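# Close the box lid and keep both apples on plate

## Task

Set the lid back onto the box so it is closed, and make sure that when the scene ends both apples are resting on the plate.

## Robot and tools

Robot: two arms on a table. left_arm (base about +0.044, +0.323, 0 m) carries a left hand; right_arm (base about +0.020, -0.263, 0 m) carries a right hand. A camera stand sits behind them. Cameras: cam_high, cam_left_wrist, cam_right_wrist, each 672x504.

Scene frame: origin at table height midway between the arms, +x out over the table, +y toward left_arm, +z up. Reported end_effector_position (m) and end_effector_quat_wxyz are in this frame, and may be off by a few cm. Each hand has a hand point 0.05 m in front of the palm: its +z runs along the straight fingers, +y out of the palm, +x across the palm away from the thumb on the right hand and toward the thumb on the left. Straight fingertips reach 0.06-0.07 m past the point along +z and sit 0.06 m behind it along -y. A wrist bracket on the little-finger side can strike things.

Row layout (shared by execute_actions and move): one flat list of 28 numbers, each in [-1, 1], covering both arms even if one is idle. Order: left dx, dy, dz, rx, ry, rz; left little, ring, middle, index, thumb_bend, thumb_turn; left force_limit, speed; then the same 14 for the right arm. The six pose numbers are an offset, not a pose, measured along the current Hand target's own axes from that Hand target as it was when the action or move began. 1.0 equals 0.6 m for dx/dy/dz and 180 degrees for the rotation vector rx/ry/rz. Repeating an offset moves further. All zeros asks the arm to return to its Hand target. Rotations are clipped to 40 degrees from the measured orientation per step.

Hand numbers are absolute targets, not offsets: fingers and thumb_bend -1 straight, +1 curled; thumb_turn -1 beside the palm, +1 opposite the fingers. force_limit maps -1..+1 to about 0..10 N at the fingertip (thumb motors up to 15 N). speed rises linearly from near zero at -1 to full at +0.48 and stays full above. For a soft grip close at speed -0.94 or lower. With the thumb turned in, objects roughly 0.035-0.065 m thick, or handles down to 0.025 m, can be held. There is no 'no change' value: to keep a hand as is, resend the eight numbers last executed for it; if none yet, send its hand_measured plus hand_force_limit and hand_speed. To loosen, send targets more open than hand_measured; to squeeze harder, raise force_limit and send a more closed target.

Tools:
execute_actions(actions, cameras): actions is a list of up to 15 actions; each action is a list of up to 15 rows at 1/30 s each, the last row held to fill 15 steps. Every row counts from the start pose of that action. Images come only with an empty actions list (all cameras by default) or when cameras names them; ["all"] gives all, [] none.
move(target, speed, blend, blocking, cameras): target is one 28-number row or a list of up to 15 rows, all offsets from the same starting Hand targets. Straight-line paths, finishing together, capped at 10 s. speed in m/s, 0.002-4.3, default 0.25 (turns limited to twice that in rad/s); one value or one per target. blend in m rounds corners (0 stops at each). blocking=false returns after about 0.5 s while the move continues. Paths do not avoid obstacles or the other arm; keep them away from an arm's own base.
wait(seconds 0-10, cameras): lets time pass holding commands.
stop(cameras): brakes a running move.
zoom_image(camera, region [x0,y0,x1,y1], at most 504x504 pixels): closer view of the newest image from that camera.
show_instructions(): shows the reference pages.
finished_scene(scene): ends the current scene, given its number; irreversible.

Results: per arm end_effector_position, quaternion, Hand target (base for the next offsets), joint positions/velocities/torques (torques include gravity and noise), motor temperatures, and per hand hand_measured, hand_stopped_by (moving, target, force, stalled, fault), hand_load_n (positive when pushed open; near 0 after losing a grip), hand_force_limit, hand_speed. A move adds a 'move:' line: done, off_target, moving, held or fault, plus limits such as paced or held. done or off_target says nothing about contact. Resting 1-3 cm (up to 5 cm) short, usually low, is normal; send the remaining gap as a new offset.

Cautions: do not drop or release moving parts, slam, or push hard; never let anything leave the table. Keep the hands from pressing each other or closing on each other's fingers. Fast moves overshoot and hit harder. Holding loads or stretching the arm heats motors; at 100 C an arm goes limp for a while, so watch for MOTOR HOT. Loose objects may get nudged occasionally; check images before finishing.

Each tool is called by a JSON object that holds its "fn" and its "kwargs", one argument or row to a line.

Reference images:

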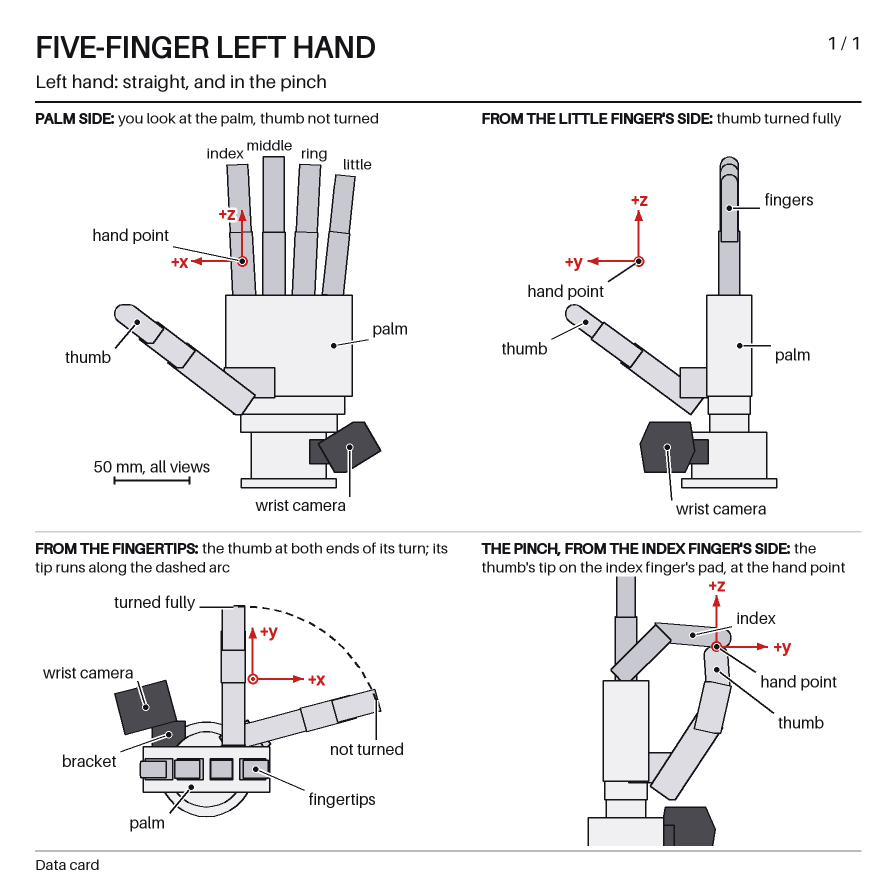

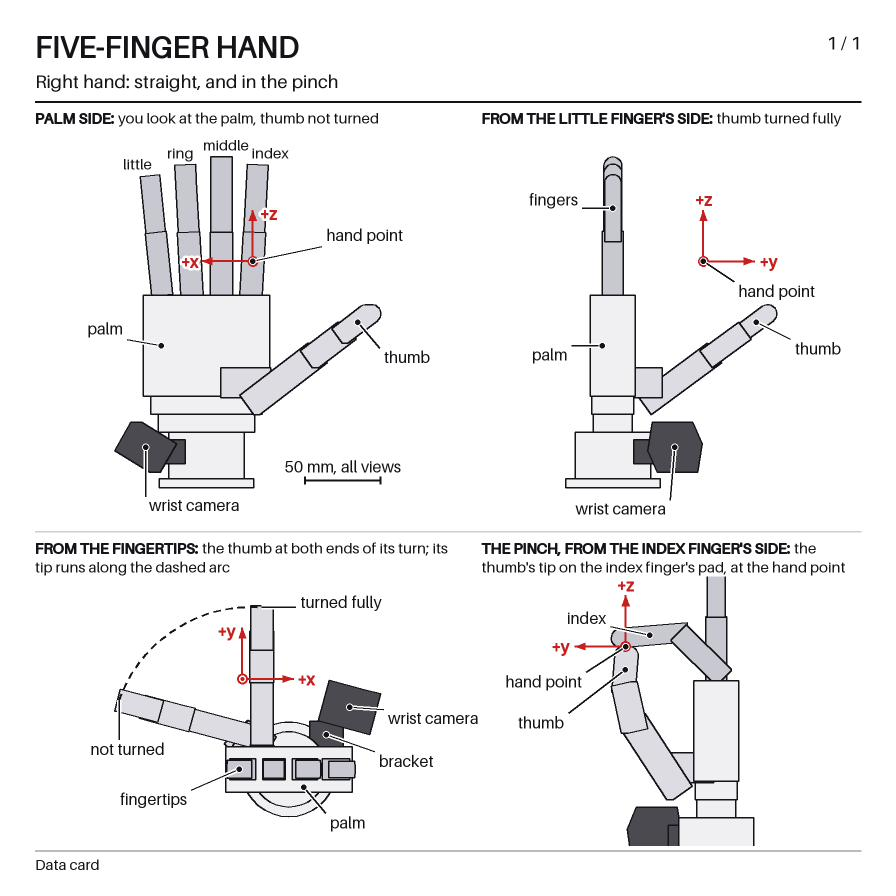

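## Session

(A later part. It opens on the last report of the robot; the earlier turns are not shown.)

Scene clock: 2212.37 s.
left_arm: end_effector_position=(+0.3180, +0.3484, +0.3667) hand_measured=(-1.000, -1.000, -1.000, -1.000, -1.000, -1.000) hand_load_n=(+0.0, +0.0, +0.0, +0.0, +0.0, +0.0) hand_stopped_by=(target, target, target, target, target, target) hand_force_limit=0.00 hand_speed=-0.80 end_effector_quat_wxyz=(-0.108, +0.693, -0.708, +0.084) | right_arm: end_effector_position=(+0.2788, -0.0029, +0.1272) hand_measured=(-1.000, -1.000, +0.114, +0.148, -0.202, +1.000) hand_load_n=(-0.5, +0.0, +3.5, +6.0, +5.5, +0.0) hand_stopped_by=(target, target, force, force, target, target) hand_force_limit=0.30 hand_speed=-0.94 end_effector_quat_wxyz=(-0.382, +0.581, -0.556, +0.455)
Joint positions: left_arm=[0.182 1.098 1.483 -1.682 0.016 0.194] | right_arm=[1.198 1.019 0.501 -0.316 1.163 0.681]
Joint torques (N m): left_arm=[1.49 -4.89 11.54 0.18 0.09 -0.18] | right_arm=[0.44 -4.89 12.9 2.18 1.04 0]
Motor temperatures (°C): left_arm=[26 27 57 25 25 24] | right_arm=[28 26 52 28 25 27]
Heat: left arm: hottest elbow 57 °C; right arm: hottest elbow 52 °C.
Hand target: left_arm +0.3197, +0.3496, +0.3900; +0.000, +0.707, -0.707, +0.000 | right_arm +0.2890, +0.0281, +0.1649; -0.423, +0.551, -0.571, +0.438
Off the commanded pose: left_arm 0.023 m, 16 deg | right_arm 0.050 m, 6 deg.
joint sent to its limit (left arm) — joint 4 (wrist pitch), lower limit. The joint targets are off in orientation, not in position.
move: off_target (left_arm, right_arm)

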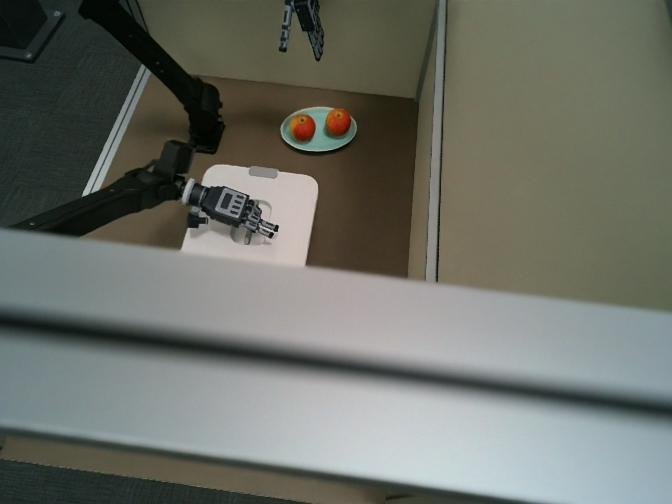

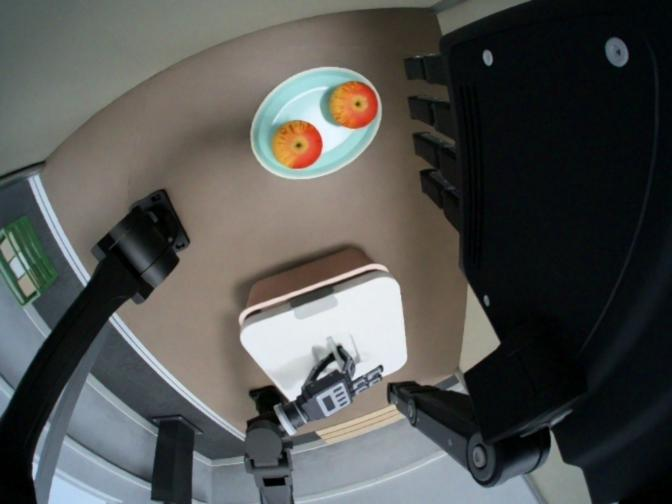

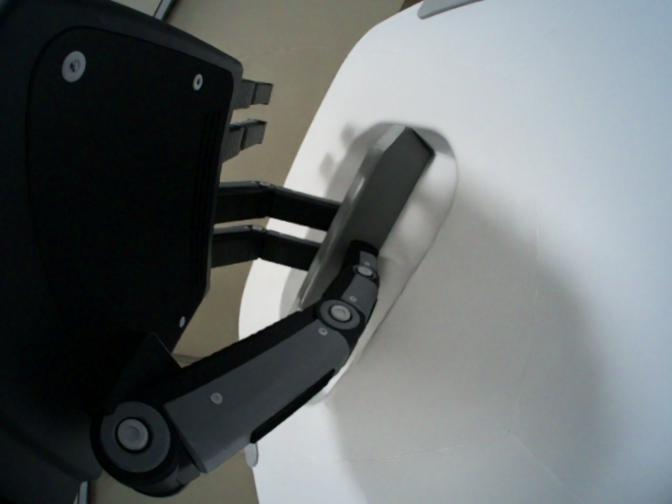

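{"fn": "move", "kwargs": {
  "target": [0,0,0,0,0,0,-1,-1,-1,-1,-1,-1,0,-0.8,-0.0202,-0.0428,-0.0018,0,0,0,-1,-1,0.45,0.45,-0.2,1,0.3,-0.94],
  "speed": 0.08,
  "cameras": ["all"]
}}

{"fn": "zoom_image", "kwargs": {
  "camera": "cam_high",
  "region": [185, 150, 325, 240]
}}

{"fn": "zoom_image", "kwargs": {
  "camera": "cam_left_wrist",
  "region": [230, 250, 410, 350]
}}

Scene clock: 2228.43 s.
left_arm: end_effector_position=(+0.3180, +0.3484, +0.3667) hand_measured=(-1.000, -1.000, -1.000, -1.000, -1.000, -1.000) hand_load_n=(-0.5, +0.0, +0.0, +0.0, +0.0, +0.0) hand_stopped_by=(target, target, target, target, target, target) hand_force_limit=0.00 hand_speed=-0.80 end_effector_quat_wxyz=(-0.108, +0.693, -0.708, +0.084) | right_arm: end_effector_position=(+0.2868, +0.0196, +0.1571) hand_measured=(-1.000, -1.000, +0.114, +0.148, -0.202, +1.000) hand_load_n=(+0.0, +0.0, +3.5, +6.5, +5.0, -0.5) hand_stopped_by=(target, target, force, force, target, target) hand_force_limit=0.30 hand_speed=-0.94 end_effector_quat_wxyz=(-0.402, +0.567, -0.564, +0.446)
Joint positions: left_arm=[0.182 1.098 1.483 -1.682 0.016 0.194] | right_arm=[1.198 1.027 0.574 -0.325 1.162 0.68]
Joint torques (N m): left_arm=[1.55 -4.95 11.62 0.2 0.09 -0.17] | right_arm=[-0.26 -5.01 13.24 0.94 0.81 -0.12]
Motor temperatures (°C): left_arm=[26 27 57 25 25 24] | right_arm=[28 26 52 28 25 27]
Heat: left arm: hottest elbow 57 °C; right arm: hottest elbow 52 °C.
Hand target: left_arm +0.3197, +0.3496, +0.3900; +0.000, +0.707, -0.707, +0.000 | right_arm +0.2950, +0.0400, +0.1901; -0.423, +0.551, -0.571, +0.438
Off the commanded pose: left_arm 0.023 m, 16 deg | right_arm 0.040 m, 3 deg.
joint sent to its limit (left arm) — joint 4 (wrist pitch), lower limit. The joint targets are off in orientation, not in position.
move: off_target (left_arm, right_arm)

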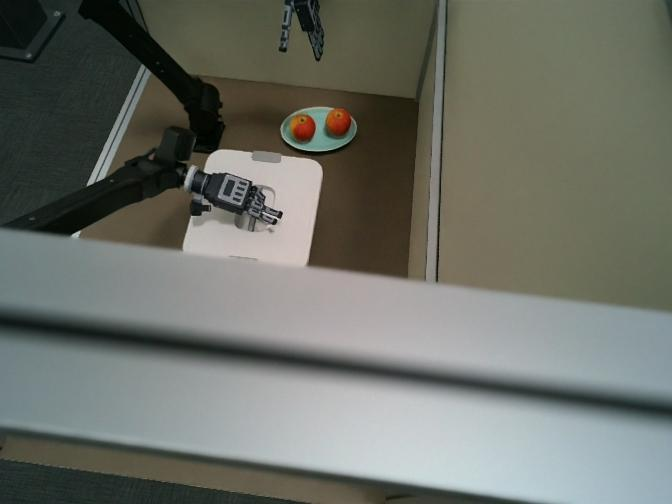

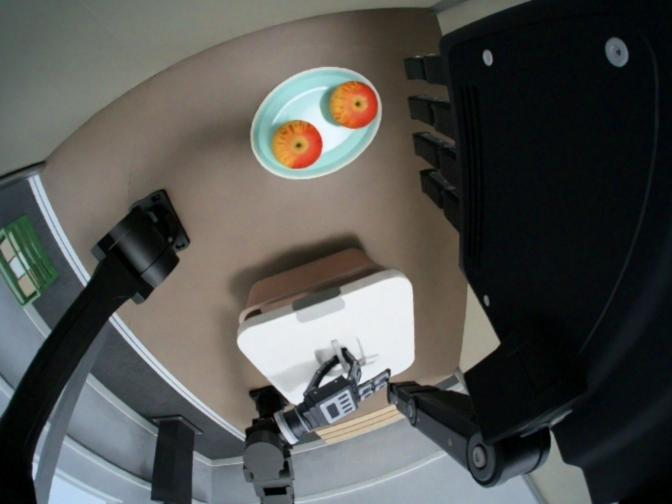

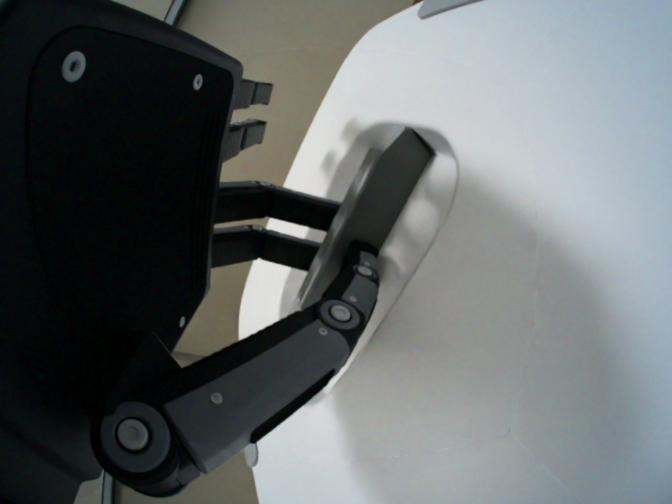

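Scaled by 3.600 from the camera's 672x504 image, which has a finer 960x720 frame.

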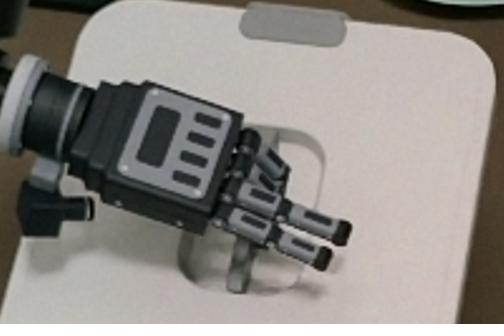

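Scaled by 2.800 from the camera's 672x504 image, which has a finer 960x720 frame.

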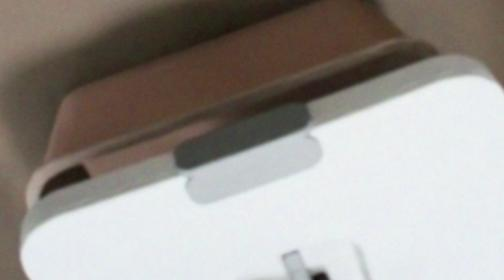

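{"fn": "zoom_image", "kwargs": {
  "camera": "cam_left_wrist",
  "region": [230, 265, 310, 335]
}}

{"fn": "zoom_image", "kwargs": {
  "camera": "cam_left_wrist",
  "region": [320, 245, 420, 315]
}}

Scaled by 6.300 from the camera's 672x504 image, which has a finer 960x720 frame.

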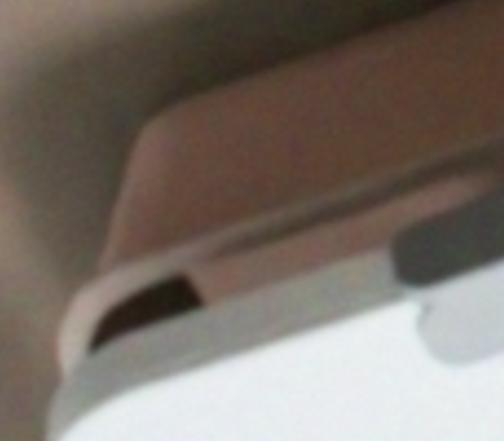

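Scaled by 5.040 from the camera's 672x504 image, which has a finer 960x720 frame.

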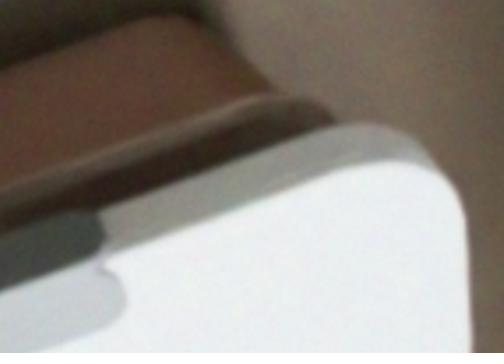

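{"fn": "zoom_image", "kwargs": {
  "camera": "cam_high",
  "region": [195, 135, 335, 205]
}}

Scaled by 3.600 from the camera's 672x504 image, which has a finer 960x720 frame.

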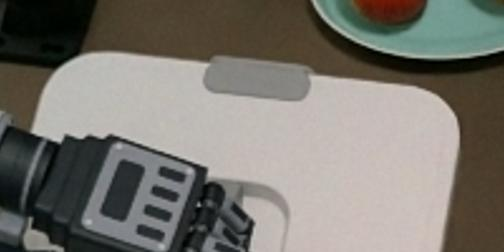

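{"fn": "move", "kwargs": {
  "target": [0,0,0,0,0,0,-1,-1,-1,-1,-1,-1,0,-0.8,0.0173,0.0688,0.0002,0,0,0,-1,-1,0.45,0.45,-0.2,1,0.3,-0.94],
  "speed": 0.06,
  "cameras": ["all"]
}}

{"fn": "zoom_image", "kwargs": {
  "camera": "cam_high",
  "region": [195, 140, 335, 220]
}}

{"fn": "zoom_image", "kwargs": {
  "camera": "cam_left_wrist",
  "region": [230, 250, 410, 350]
}}

Scene clock: 2276.93 s.
left_arm: end_effector_position=(+0.3180, +0.3484, +0.3667) hand_measured=(-1.000, -1.000, -1.000, -1.000, -1.000, -1.000) hand_load_n=(+0.0, +0.0, +0.0, +0.0, +0.0, +0.0) hand_stopped_by=(target, target, target, target, target, target) hand_force_limit=0.00 hand_speed=-0.80 end_effector_quat_wxyz=(-0.108, +0.693, -0.708, +0.084) | right_arm: end_effector_position=(+0.2848, +0.0195, +0.1409) hand_measured=(-1.000, -1.000, +0.114, +0.148, -0.202, +1.000) hand_load_n=(+0.0, +0.0, +3.5, +6.0, +5.5, +0.0) hand_stopped_by=(target, target, force, force, target, target) hand_force_limit=0.30 hand_speed=-0.94 end_effector_quat_wxyz=(-0.402, +0.564, -0.566, +0.447)
Joint positions: left_arm=[0.182 1.098 1.483 -1.682 0.016 0.194] | right_arm=[1.207 1.058 0.546 -0.286 1.175 0.706]
Joint torques (N m): left_arm=[1.49 -4.89 11.52 0.24 0.09 -0.18] | right_arm=[1.03 -5.3 8.46 2.24 0.98 0.01]
Motor temperatures (°C): left_arm=[26 27 57 25 25 24] | right_arm=[28 27 55 28 25 27]
Heat: left arm: hottest elbow 57 °C; right arm: hottest elbow 55 °C.
Hand target: left_arm +0.3197, +0.3496, +0.3900; +0.000, +0.707, -0.707, +0.000 | right_arm +0.2840, +0.0300, +0.1501; -0.423, +0.551, -0.571, +0.438
Off the commanded pose: left_arm 0.023 m, 16 deg | right_arm 0.014 m, 3 deg.
joint sent to its limit (left arm) — joint 4 (wrist pitch), lower limit. The joint targets are off in orientation, not in position.
move: off_target (left_arm, right_arm)

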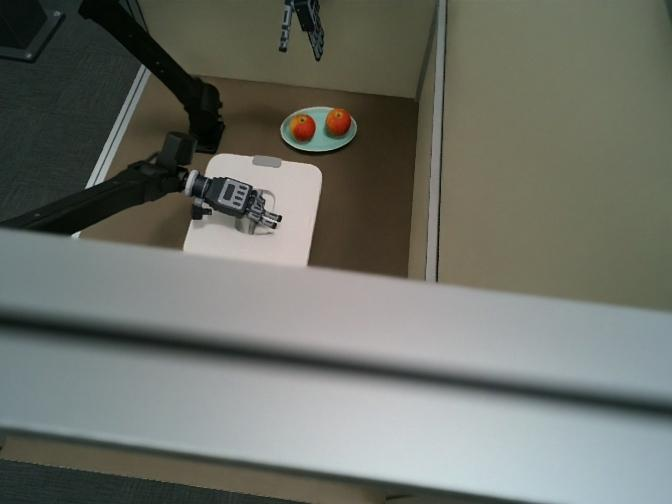

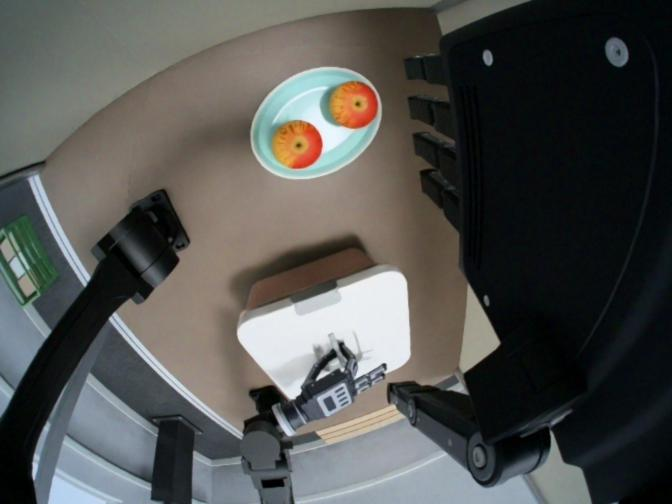

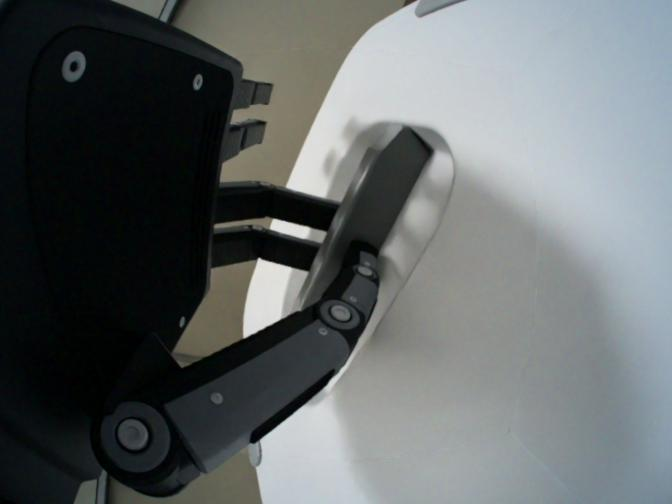

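Scaled by 3.600 from the camera's 672x504 image, which has a finer 960x720 frame.

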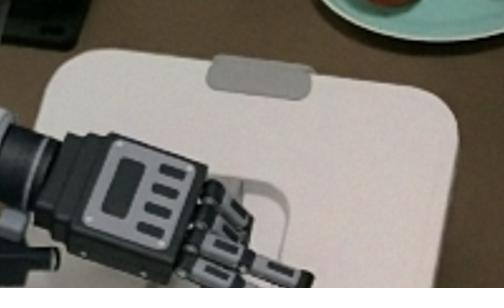

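Scaled by 2.800 from the camera's 672x504 image, which has a finer 960x720 frame.

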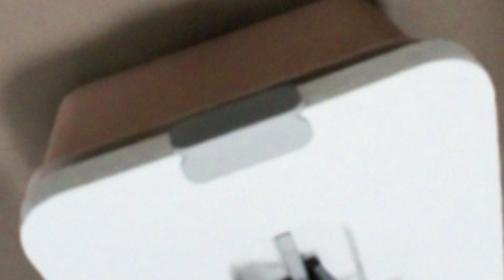

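{"fn": "move", "kwargs": {
  "target": [0,0,0,0,0,0,-1,-1,-1,-1,-1,-1,0,-0.8,0.0078,0.0415,0.0002,0,0,0,-1,-1,0.45,0.45,-0.2,1,0.3,-0.94],
  "speed": 0.06,
  "cameras": ["all"]
}}

{"fn": "zoom_image", "kwargs": {
  "camera": "cam_high",
  "region": [195, 140, 335, 220]
}}

{"fn": "zoom_image", "kwargs": {
  "camera": "cam_left_wrist",
  "region": [230, 250, 410, 350]
}}

Scene clock: 2304.67 s.
left_arm: end_effector_position=(+0.3180, +0.3484, +0.3667) hand_measured=(-1.000, -1.000, -1.000, -1.000, -1.000, -1.000) hand_load_n=(+0.0, +0.0, +0.0, +0.0, +0.0, +0.0) hand_stopped_by=(target, target, target, target, target, target) hand_force_limit=0.00 hand_speed=-0.80 end_effector_quat_wxyz=(-0.108, +0.693, -0.708, +0.084) | right_arm: end_effector_position=(+0.2783, +0.0150, +0.1170) hand_measured=(-1.000, -1.000, +0.114, +0.148, -0.202, +1.000) hand_load_n=(+0.0, +0.0, +3.0, +5.5, +6.5, +0.0) hand_stopped_by=(target, target, force, force, target, target) hand_force_limit=0.30 hand_speed=-0.94 end_effector_quat_wxyz=(-0.403, +0.563, -0.566, +0.447)
Joint positions: left_arm=[0.182 1.098 1.483 -1.682 0.016 0.194] | right_arm=[1.224 1.089 0.496 -0.234 1.187 0.739]
Joint torques (N m): left_arm=[1.49 -4.84 11.56 0.25 0.11 -0.17] | right_arm=[1.03 -5.36 8.08 2.19 1.01 0.09]
Motor temperatures (°C): left_arm=[26 27 57 25 25 24] | right_arm=[28 27 52 28 26 27]
Heat: left arm: hottest elbow 57 °C; right arm: hottest elbow 52 °C.
Hand target: left_arm +0.3197, +0.3496, +0.3900; +0.000, +0.707, -0.707, +0.000 | right_arm +0.2775, +0.0255, +0.1260; -0.423, +0.551, -0.571, +0.438
Off the commanded pose: left_arm 0.023 m, 16 deg | right_arm 0.014 m, 3 deg.
joint sent to its limit (left arm) — joint 4 (wrist pitch), lower limit. The joint targets are off in orientation, not in position.
move: off_target (left_arm, right_arm)

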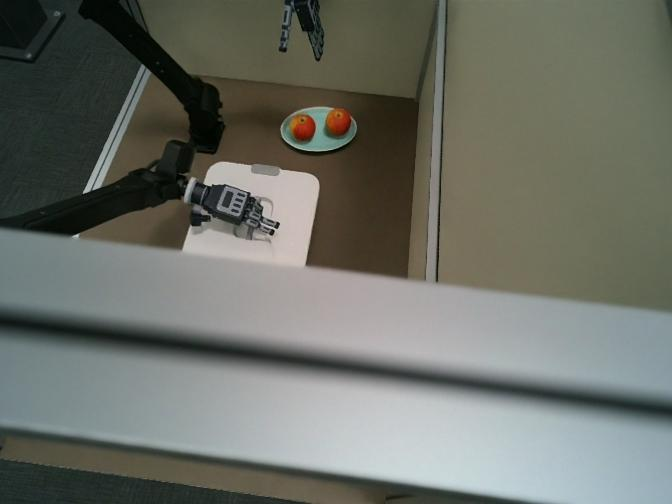

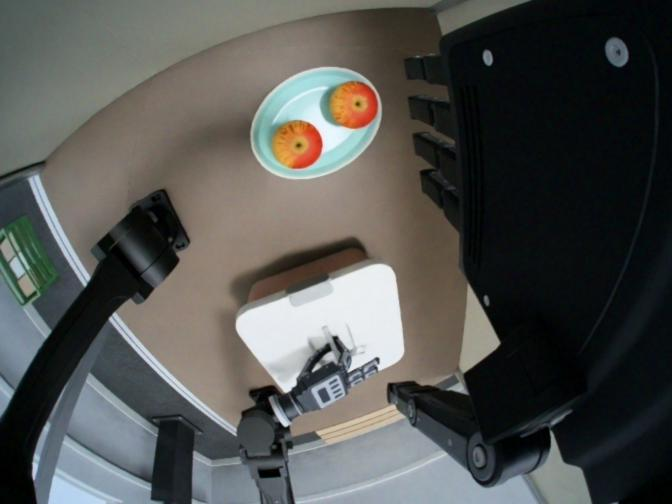

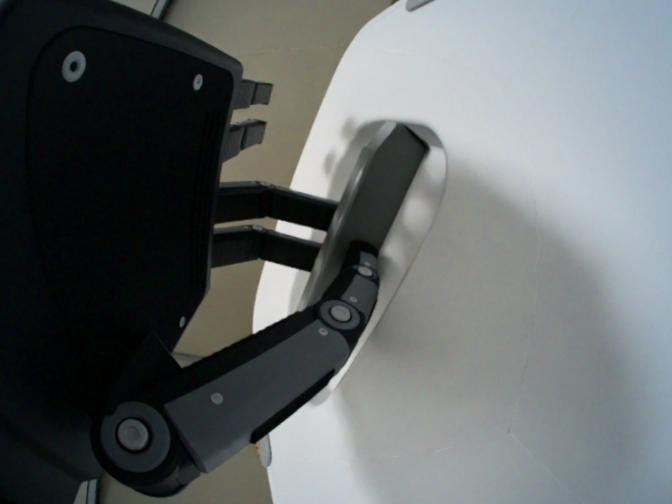

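Scaled by 3.600 from the camera's 672x504 image, which has a finer 960x720 frame.

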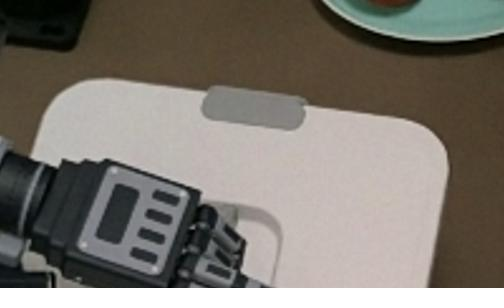

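Scaled by 2.800 from the camera's 672x504 image, which has a finer 960x720 frame.

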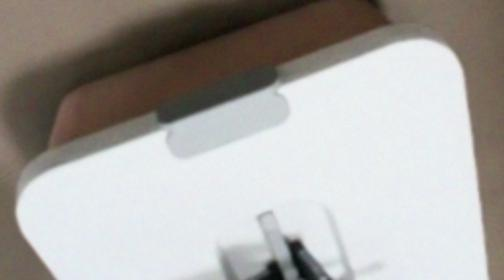

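{"fn": "move", "kwargs": {
  "target": [0,0,0,0,0,0,-1,-1,-1,-1,-1,-1,0,-0.8,0.0025,0.0322,0.0086,0,0,0,-1,-1,0.45,0.45,-0.2,1,0.3,-0.94],
  "speed": 0.04,
  "cameras": ["all"]
}}

{"fn": "zoom_image", "kwargs": {
  "camera": "cam_high",
  "region": [195, 140, 335, 220]
}}

{"fn": "zoom_image", "kwargs": {
  "camera": "cam_left_wrist",
  "region": [230, 250, 410, 350]
}}

Scene clock: 2317.33 s.
left_arm: end_effector_position=(+0.3180, +0.3484, +0.3667) hand_measured=(-1.000, -1.000, -1.000, -1.000, -1.000, -1.000) hand_load_n=(+0.0, +0.0, +0.0, +0.0, +0.0, +0.0) hand_stopped_by=(target, target, target, target, target, target) hand_force_limit=0.00 hand_speed=-0.80 end_effector_quat_wxyz=(-0.108, +0.693, -0.708, +0.084) | right_arm: end_effector_position=(+0.2809, +0.0191, +0.1108) hand_measured=(-1.000, -1.000, +0.114, +0.148, -0.202, +1.000) hand_load_n=(+0.0, +0.0, +4.0, +5.5, +4.0, -1.0) hand_stopped_by=(target, target, force, force, target, target) hand_force_limit=0.30 hand_speed=-0.94 end_effector_quat_wxyz=(-0.417, +0.549, -0.572, +0.444)
Joint positions: left_arm=[0.182 1.098 1.483 -1.682 0.016 0.194] | right_arm=[1.225 1.117 0.475 -0.146 1.198 0.742]
Joint torques (N m): left_arm=[1.49 -4.66 11.55 0.24 0.1 -0.18] | right_arm=[0.85 -4.07 6.84 2.03 0.47 -0.03]
Motor temperatures (°C): left_arm=[26 27 57 25 25 24] | right_arm=[28 27 51 28 26 27]
Heat: left arm: hottest elbow 57 °C; right arm: hottest elbow 51 °C.
Hand target: left_arm +0.3197, +0.3496, +0.3900; +0.000, +0.707, -0.707, +0.000 | right_arm +0.2774, +0.0242, +0.1061; -0.423, +0.551, -0.571, +0.438
Off the commanded pose: left_arm 0.023 m, 16 deg | right_arm 0.008 m, 1 deg.
joint sent to its limit (left arm) — joint 4 (wrist pitch), lower limit. The joint targets are off in orientation, not in position.
move: off_target (left_arm)

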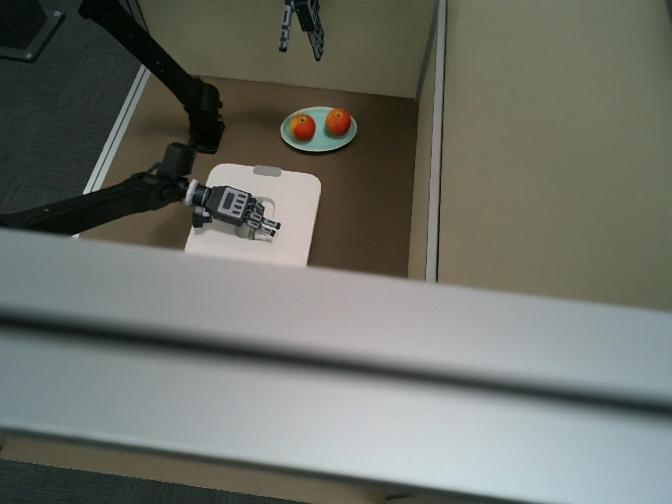

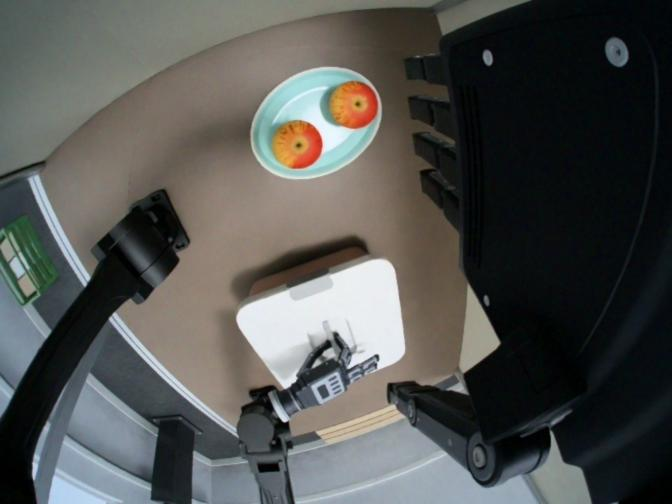

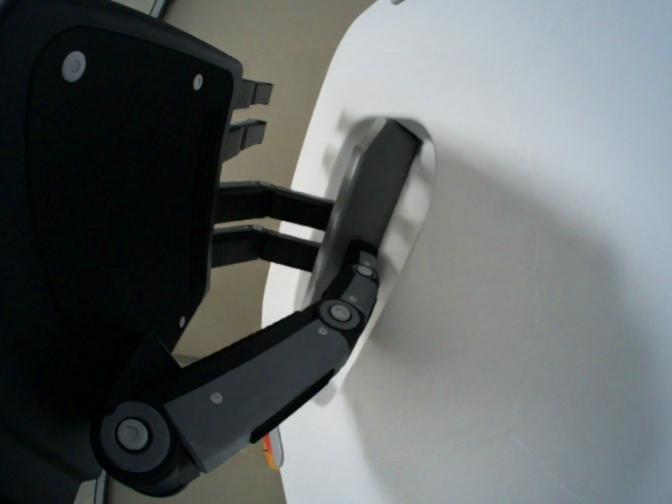

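Scaled by 3.600 from the camera's 672x504 image, which has a finer 960x720 frame.

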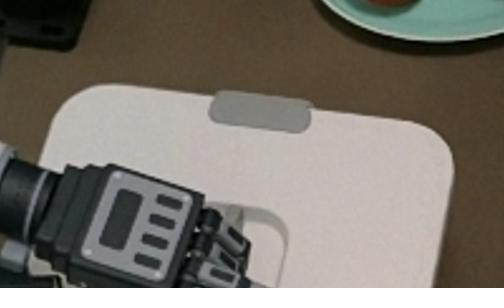

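Scaled by 2.800 from the camera's 672x504 image, which has a finer 960x720 frame.

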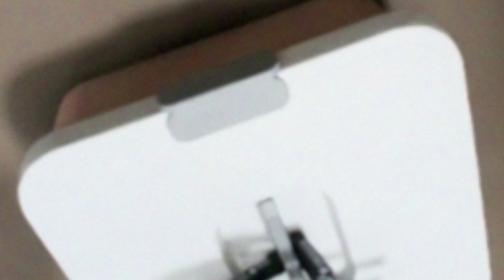

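{"fn": "move", "kwargs": {
  "target": [0,0,0,0,0,0,-1,-1,-1,-1,-1,-1,0,-0.8,0.0035,0.0193,0.0052,0,0,0,-1,-1,0.45,0.45,-0.2,1,0.3,-0.94],
  "speed": 0.04,
  "cameras": ["all"]
}}

{"fn": "zoom_image", "kwargs": {
  "camera": "cam_left_wrist",
  "region": [230, 250, 330, 330]
}}

{"fn": "zoom_image", "kwargs": {
  "camera": "cam_left_wrist",
  "region": [320, 240, 420, 320]
}}

{"fn": "zoom_image", "kwargs": {
  "camera": "cam_high",
  "region": [195, 140, 335, 220]
}}

Scene clock: 2331.57 s.
left_arm: end_effector_position=(+0.3180, +0.3484, +0.3667) hand_measured=(-1.000, -1.000, -1.000, -1.000, -1.000, -1.000) hand_load_n=(+0.0, +0.0, +0.5, +0.0, +0.0, +0.0) hand_stopped_by=(target, target, target, target, target, target) hand_force_limit=0.00 hand_speed=-0.80 end_effector_quat_wxyz=(-0.108, +0.693, -0.708, +0.084) | right_arm: end_effector_position=(+0.2828, +0.0215, +0.1100) hand_measured=(-1.000, -1.000, +0.114, +0.148, -0.202, +1.000) hand_load_n=(+0.0, +0.0, +4.0, +5.5, +3.5, -1.0) hand_stopped_by=(target, target, force, force, target, target) hand_force_limit=0.30 hand_speed=-0.94 end_effector_quat_wxyz=(+0.429, -0.537, +0.577, -0.441)
Joint positions: left_arm=[0.182 1.098 1.483 -1.682 0.016 0.194] | right_arm=[1.225 1.128 0.461 -0.087 1.207 0.742]
Joint torques (N m): left_arm=[1.61 -4.6 11.56 0.23 0.1 -0.19] | right_arm=[0.67 -3.08 5.96 1.66 0 -0.05]
Motor temperatures (°C): left_arm=[26 27 57 25 25 24] | right_arm=[28 27 50 28 25 27]
Heat: left arm: hottest elbow 57 °C; right arm: hottest elbow 50 °C.
Hand target: left_arm +0.3197, +0.3496, +0.3900; +0.000, +0.707, -0.707, +0.000 | right_arm +0.2773, +0.0220, +0.0940; -0.423, +0.551, -0.571, +0.438
Off the commanded pose: left_arm 0.023 m, 16 deg | right_arm 0.017 m, 2 deg.
joint sent to its limit (left arm) — joint 4 (wrist pitch), lower limit. The joint targets are off in orientation, not in position.
move: off_target (left_arm, right_arm)

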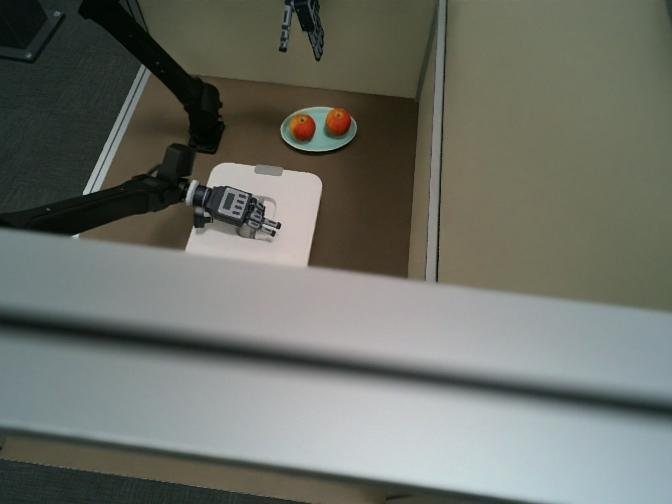

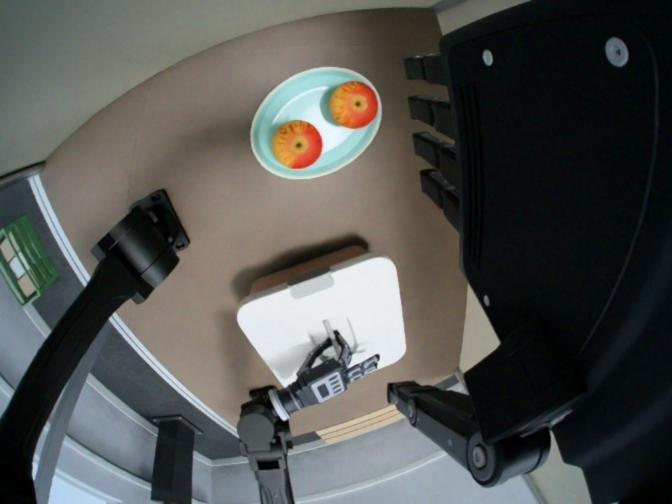

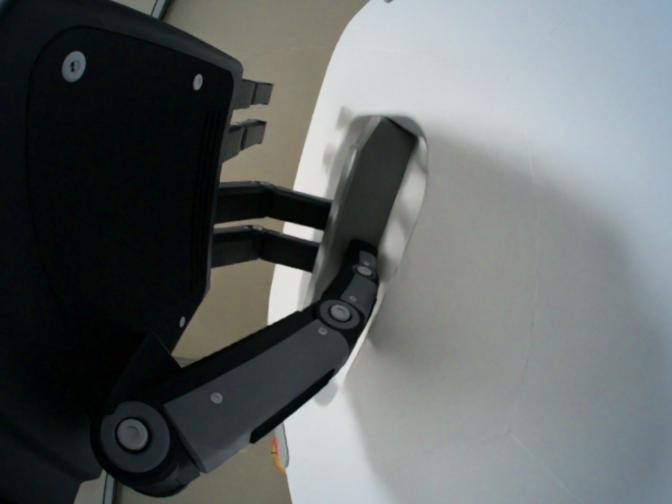

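Scaled by 5.040 from the camera's 672x504 image, which has a finer 960x720 frame.

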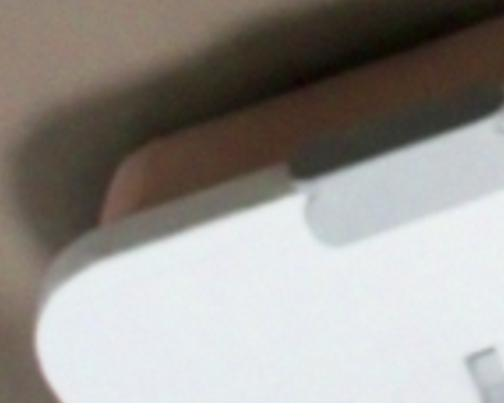

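Scaled by 5.040 from the camera's 672x504 image, which has a finer 960x720 frame.

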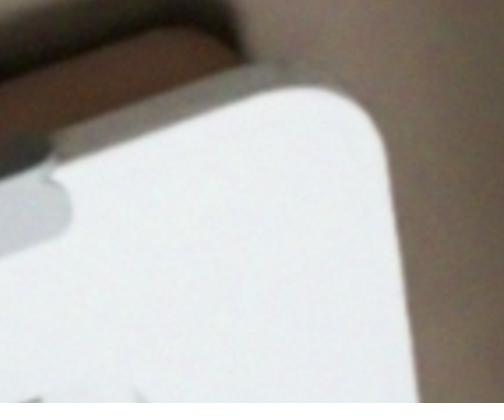

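Scaled by 3.600 from the camera's 672x504 image, which has a finer 960x720 frame.

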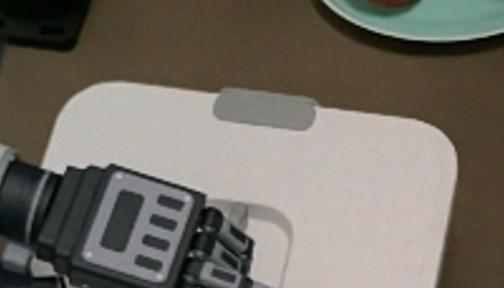

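{"fn": "move", "kwargs": {
  "target": [0,0,0,0,0,0,-1,-1,-1,-1,-1,-1,0,-0.8,-0.001,-0.0193,-0.0052,0,0,0,-1,-1,-0.2,-0.2,-0.2,1,0.3,-0.95],
  "speed": 0.04,
  "cameras": ["all"]
}}

{"fn": "zoom_image", "kwargs": {
  "camera": "cam_left_wrist",
  "region": [230, 250, 410, 390]
}}

{"fn": "zoom_image", "kwargs": {
  "camera": "cam_high",
  "region": [180, 140, 340, 270]
}}

Scene clock: 2346.57 s.
left_arm: end_effector_position=(+0.3180, +0.3484, +0.3667) hand_measured=(-1.000, -1.000, -1.000, -1.000, -1.000, -1.000) hand_load_n=(+0.0, +0.0, +0.0, +0.0, +0.0, +0.0) hand_stopped_by=(target, target, target, target, target, target) hand_force_limit=0.00 hand_speed=-0.80 end_effector_quat_wxyz=(-0.108, +0.693, -0.708, +0.084) | right_arm: end_effector_position=(+0.2818, +0.0216, +0.1095) hand_measured=(-1.000, -1.000, -0.200, -0.200, -0.200, +1.000) hand_load_n=(+0.0, +0.0, +0.0, +0.0, -1.0, +0.0) hand_stopped_by=(target, target, target, target, target, target) hand_force_limit=0.30 hand_speed=-0.95 end_effector_quat_wxyz=(+0.428, -0.540, +0.577, -0.439)
Joint positions: left_arm=[0.182 1.098 1.483 -1.682 0.016 0.194] | right_arm=[1.225 1.124 0.461 -0.095 1.2 0.742]
Joint torques (N m): left_arm=[1.44 -4.95 11.55 0.23 0.11 -0.17] | right_arm=[0.67 -5.01 7.38 0.51 0.34 -0.08]
Motor temperatures (°C): left_arm=[26 27 57 25 25 24] | right_arm=[28 27 49 28 25 27]
Heat: left arm: hottest elbow 57 °C; right arm: hottest elbow 49 °C.
Hand target: left_arm +0.3197, +0.3496, +0.3900; +0.000, +0.707, -0.707, +0.000 | right_arm +0.2773, +0.0226, +0.1059; -0.423, +0.551, -0.571, +0.438
Off the commanded pose: left_arm 0.023 m, 16 deg | right_arm 0.006 m, 1 deg.
joint sent to its limit (left arm) — joint 4 (wrist pitch), lower limit. The joint targets are off in orientation, not in position.
move: off_target (left_arm)

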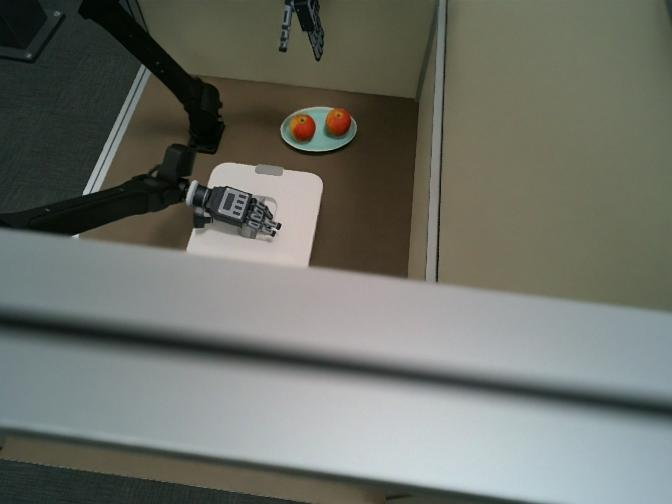

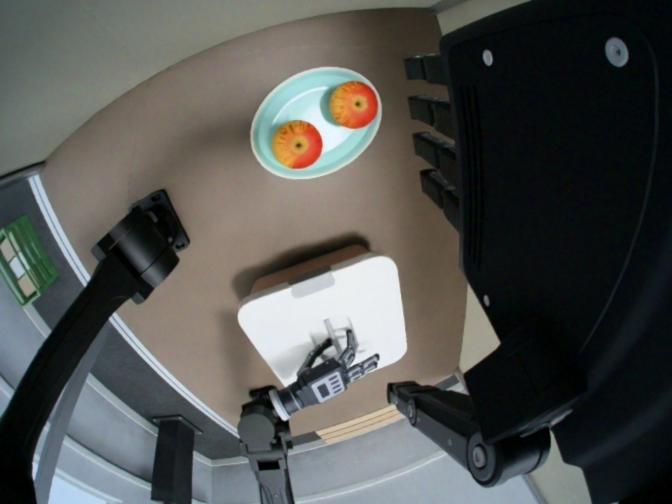

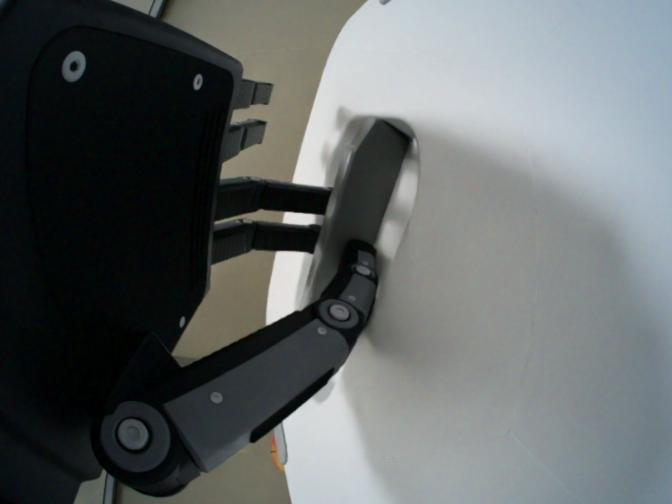

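Scaled by 2.800 from the camera's 672x504 image, which has a finer 960x720 frame.

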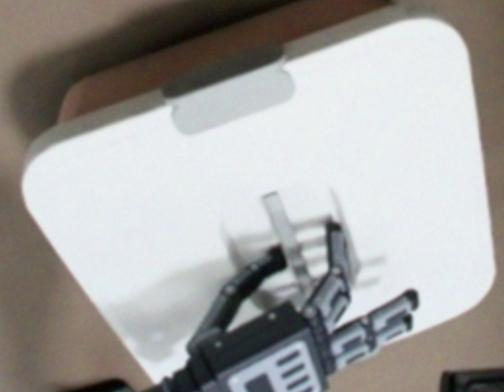

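Scaled by 3.150 from the camera's 672x504 image, which has a finer 960x720 frame.

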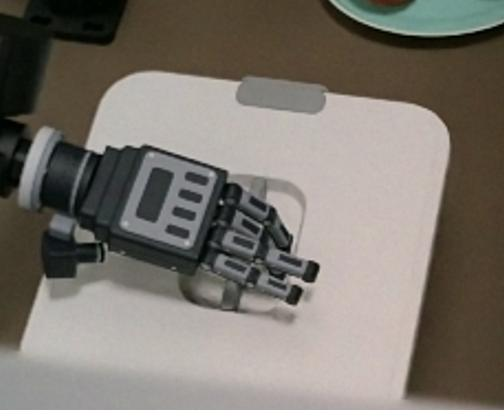

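{"fn": "move", "kwargs": {
  "target": [0,0,0,0,0,0,-1,-1,-1,-1,-1,-1,0,-0.8,-0.0167,-0.1447,-0.0394,0,0,0,-1,-1,-0.25,-0.25,-0.2,1,0.3,-0.9],
  "speed": 0.07,
  "cameras": ["all"]
}}

{"fn": "zoom_image", "kwargs": {
  "camera": "cam_left_wrist",
  "region": [230, 250, 410, 390]
}}

{"fn": "zoom_image", "kwargs": {
  "camera": "cam_high",
  "region": [180, 140, 340, 270]
}}

Scene clock: 2356.33 s.
left_arm: end_effector_position=(+0.3180, +0.3484, +0.3667) hand_measured=(-1.000, -1.000, -1.000, -1.000, -1.000, -1.000) hand_load_n=(+0.0, +0.0, +0.0, +0.0, +0.0, +0.0) hand_stopped_by=(target, target, target, target, target, target) hand_force_limit=0.00 hand_speed=-0.80 end_effector_quat_wxyz=(-0.108, +0.693, -0.708, +0.084) | right_arm: end_effector_position=(+0.2762, +0.0132, +0.1673) hand_measured=(-1.000, -1.000, -0.250, -0.250, -0.200, +1.000) hand_load_n=(+0.0, +0.0, +0.0, +0.0, +0.0, +0.0) hand_stopped_by=(target, target, target, target, target, target) hand_force_limit=0.30 hand_speed=-0.90 end_effector_quat_wxyz=(-0.400, +0.564, -0.565, +0.451)
Joint positions: left_arm=[0.182 1.098 1.483 -1.682 0.016 0.194] | right_arm=[1.232 0.993 0.591 -0.445 1.198 0.754]
Joint torques (N m): left_arm=[1.49 -5.01 11.55 0.21 0.08 -0.18] | right_arm=[1.03 -5.07 12.52 0.65 0.79 -0.04]
Motor temperatures (°C): left_arm=[26 27 58 25 25 24] | right_arm=[28 27 49 28 25 27]
Heat: left arm: hottest elbow 58 °C; right arm: hottest elbow 49 °C.
Hand target: left_arm +0.3197, +0.3496, +0.3900; +0.000, +0.707, -0.707, +0.000 | right_arm +0.2774, +0.0325, +0.1960; -0.423, +0.551, -0.571, +0.438
Off the commanded pose: left_arm 0.023 m, 16 deg | right_arm 0.035 m, 3 deg.
joint sent to its limit (left arm) — joint 4 (wrist pitch), lower limit. The joint targets are off in orientation, not in position.
move: off_target (left_arm, right_arm)

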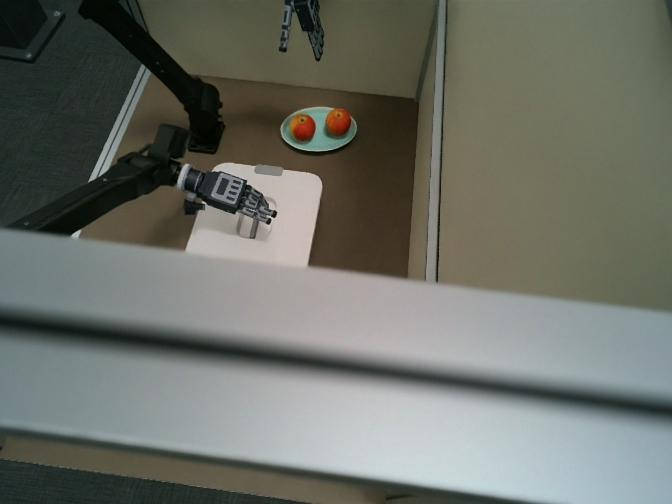

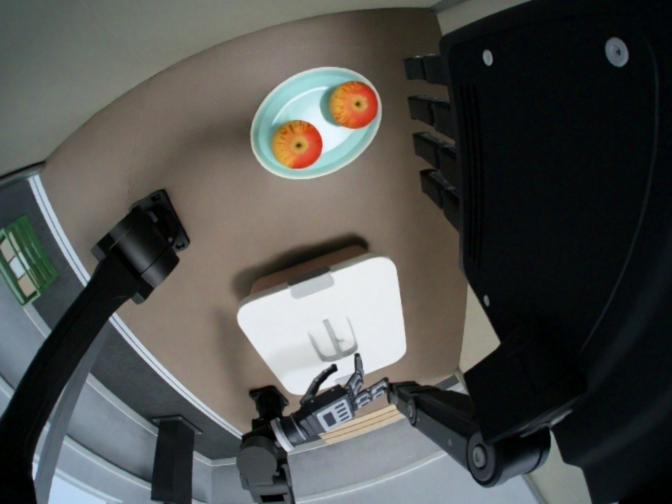

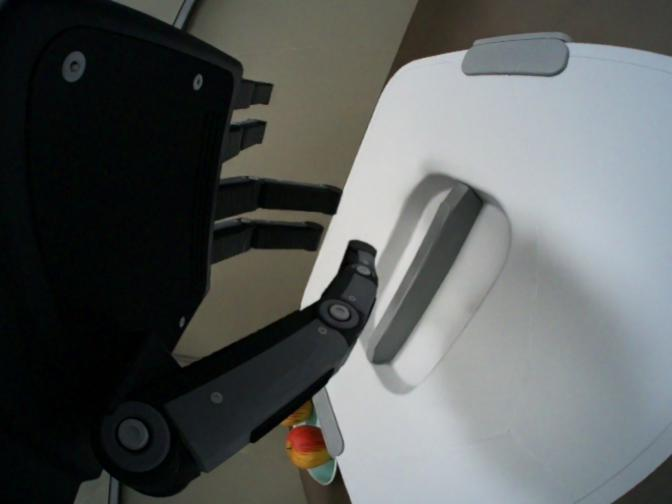

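Scaled by 2.800 from the camera's 672x504 image, which has a finer 960x720 frame.

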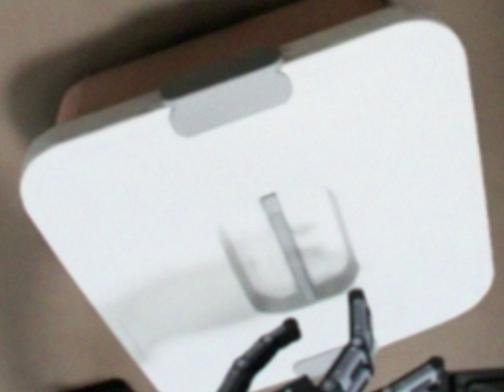

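Scaled by 3.150 from the camera's 672x504 image, which has a finer 960x720 frame.

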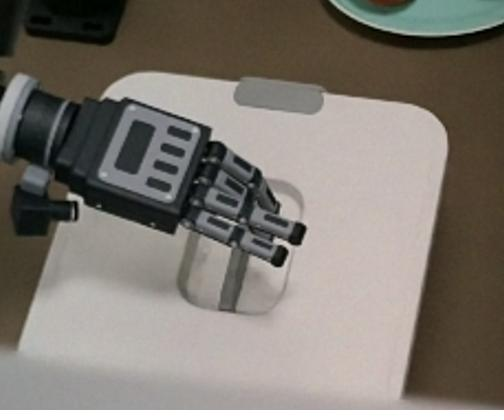

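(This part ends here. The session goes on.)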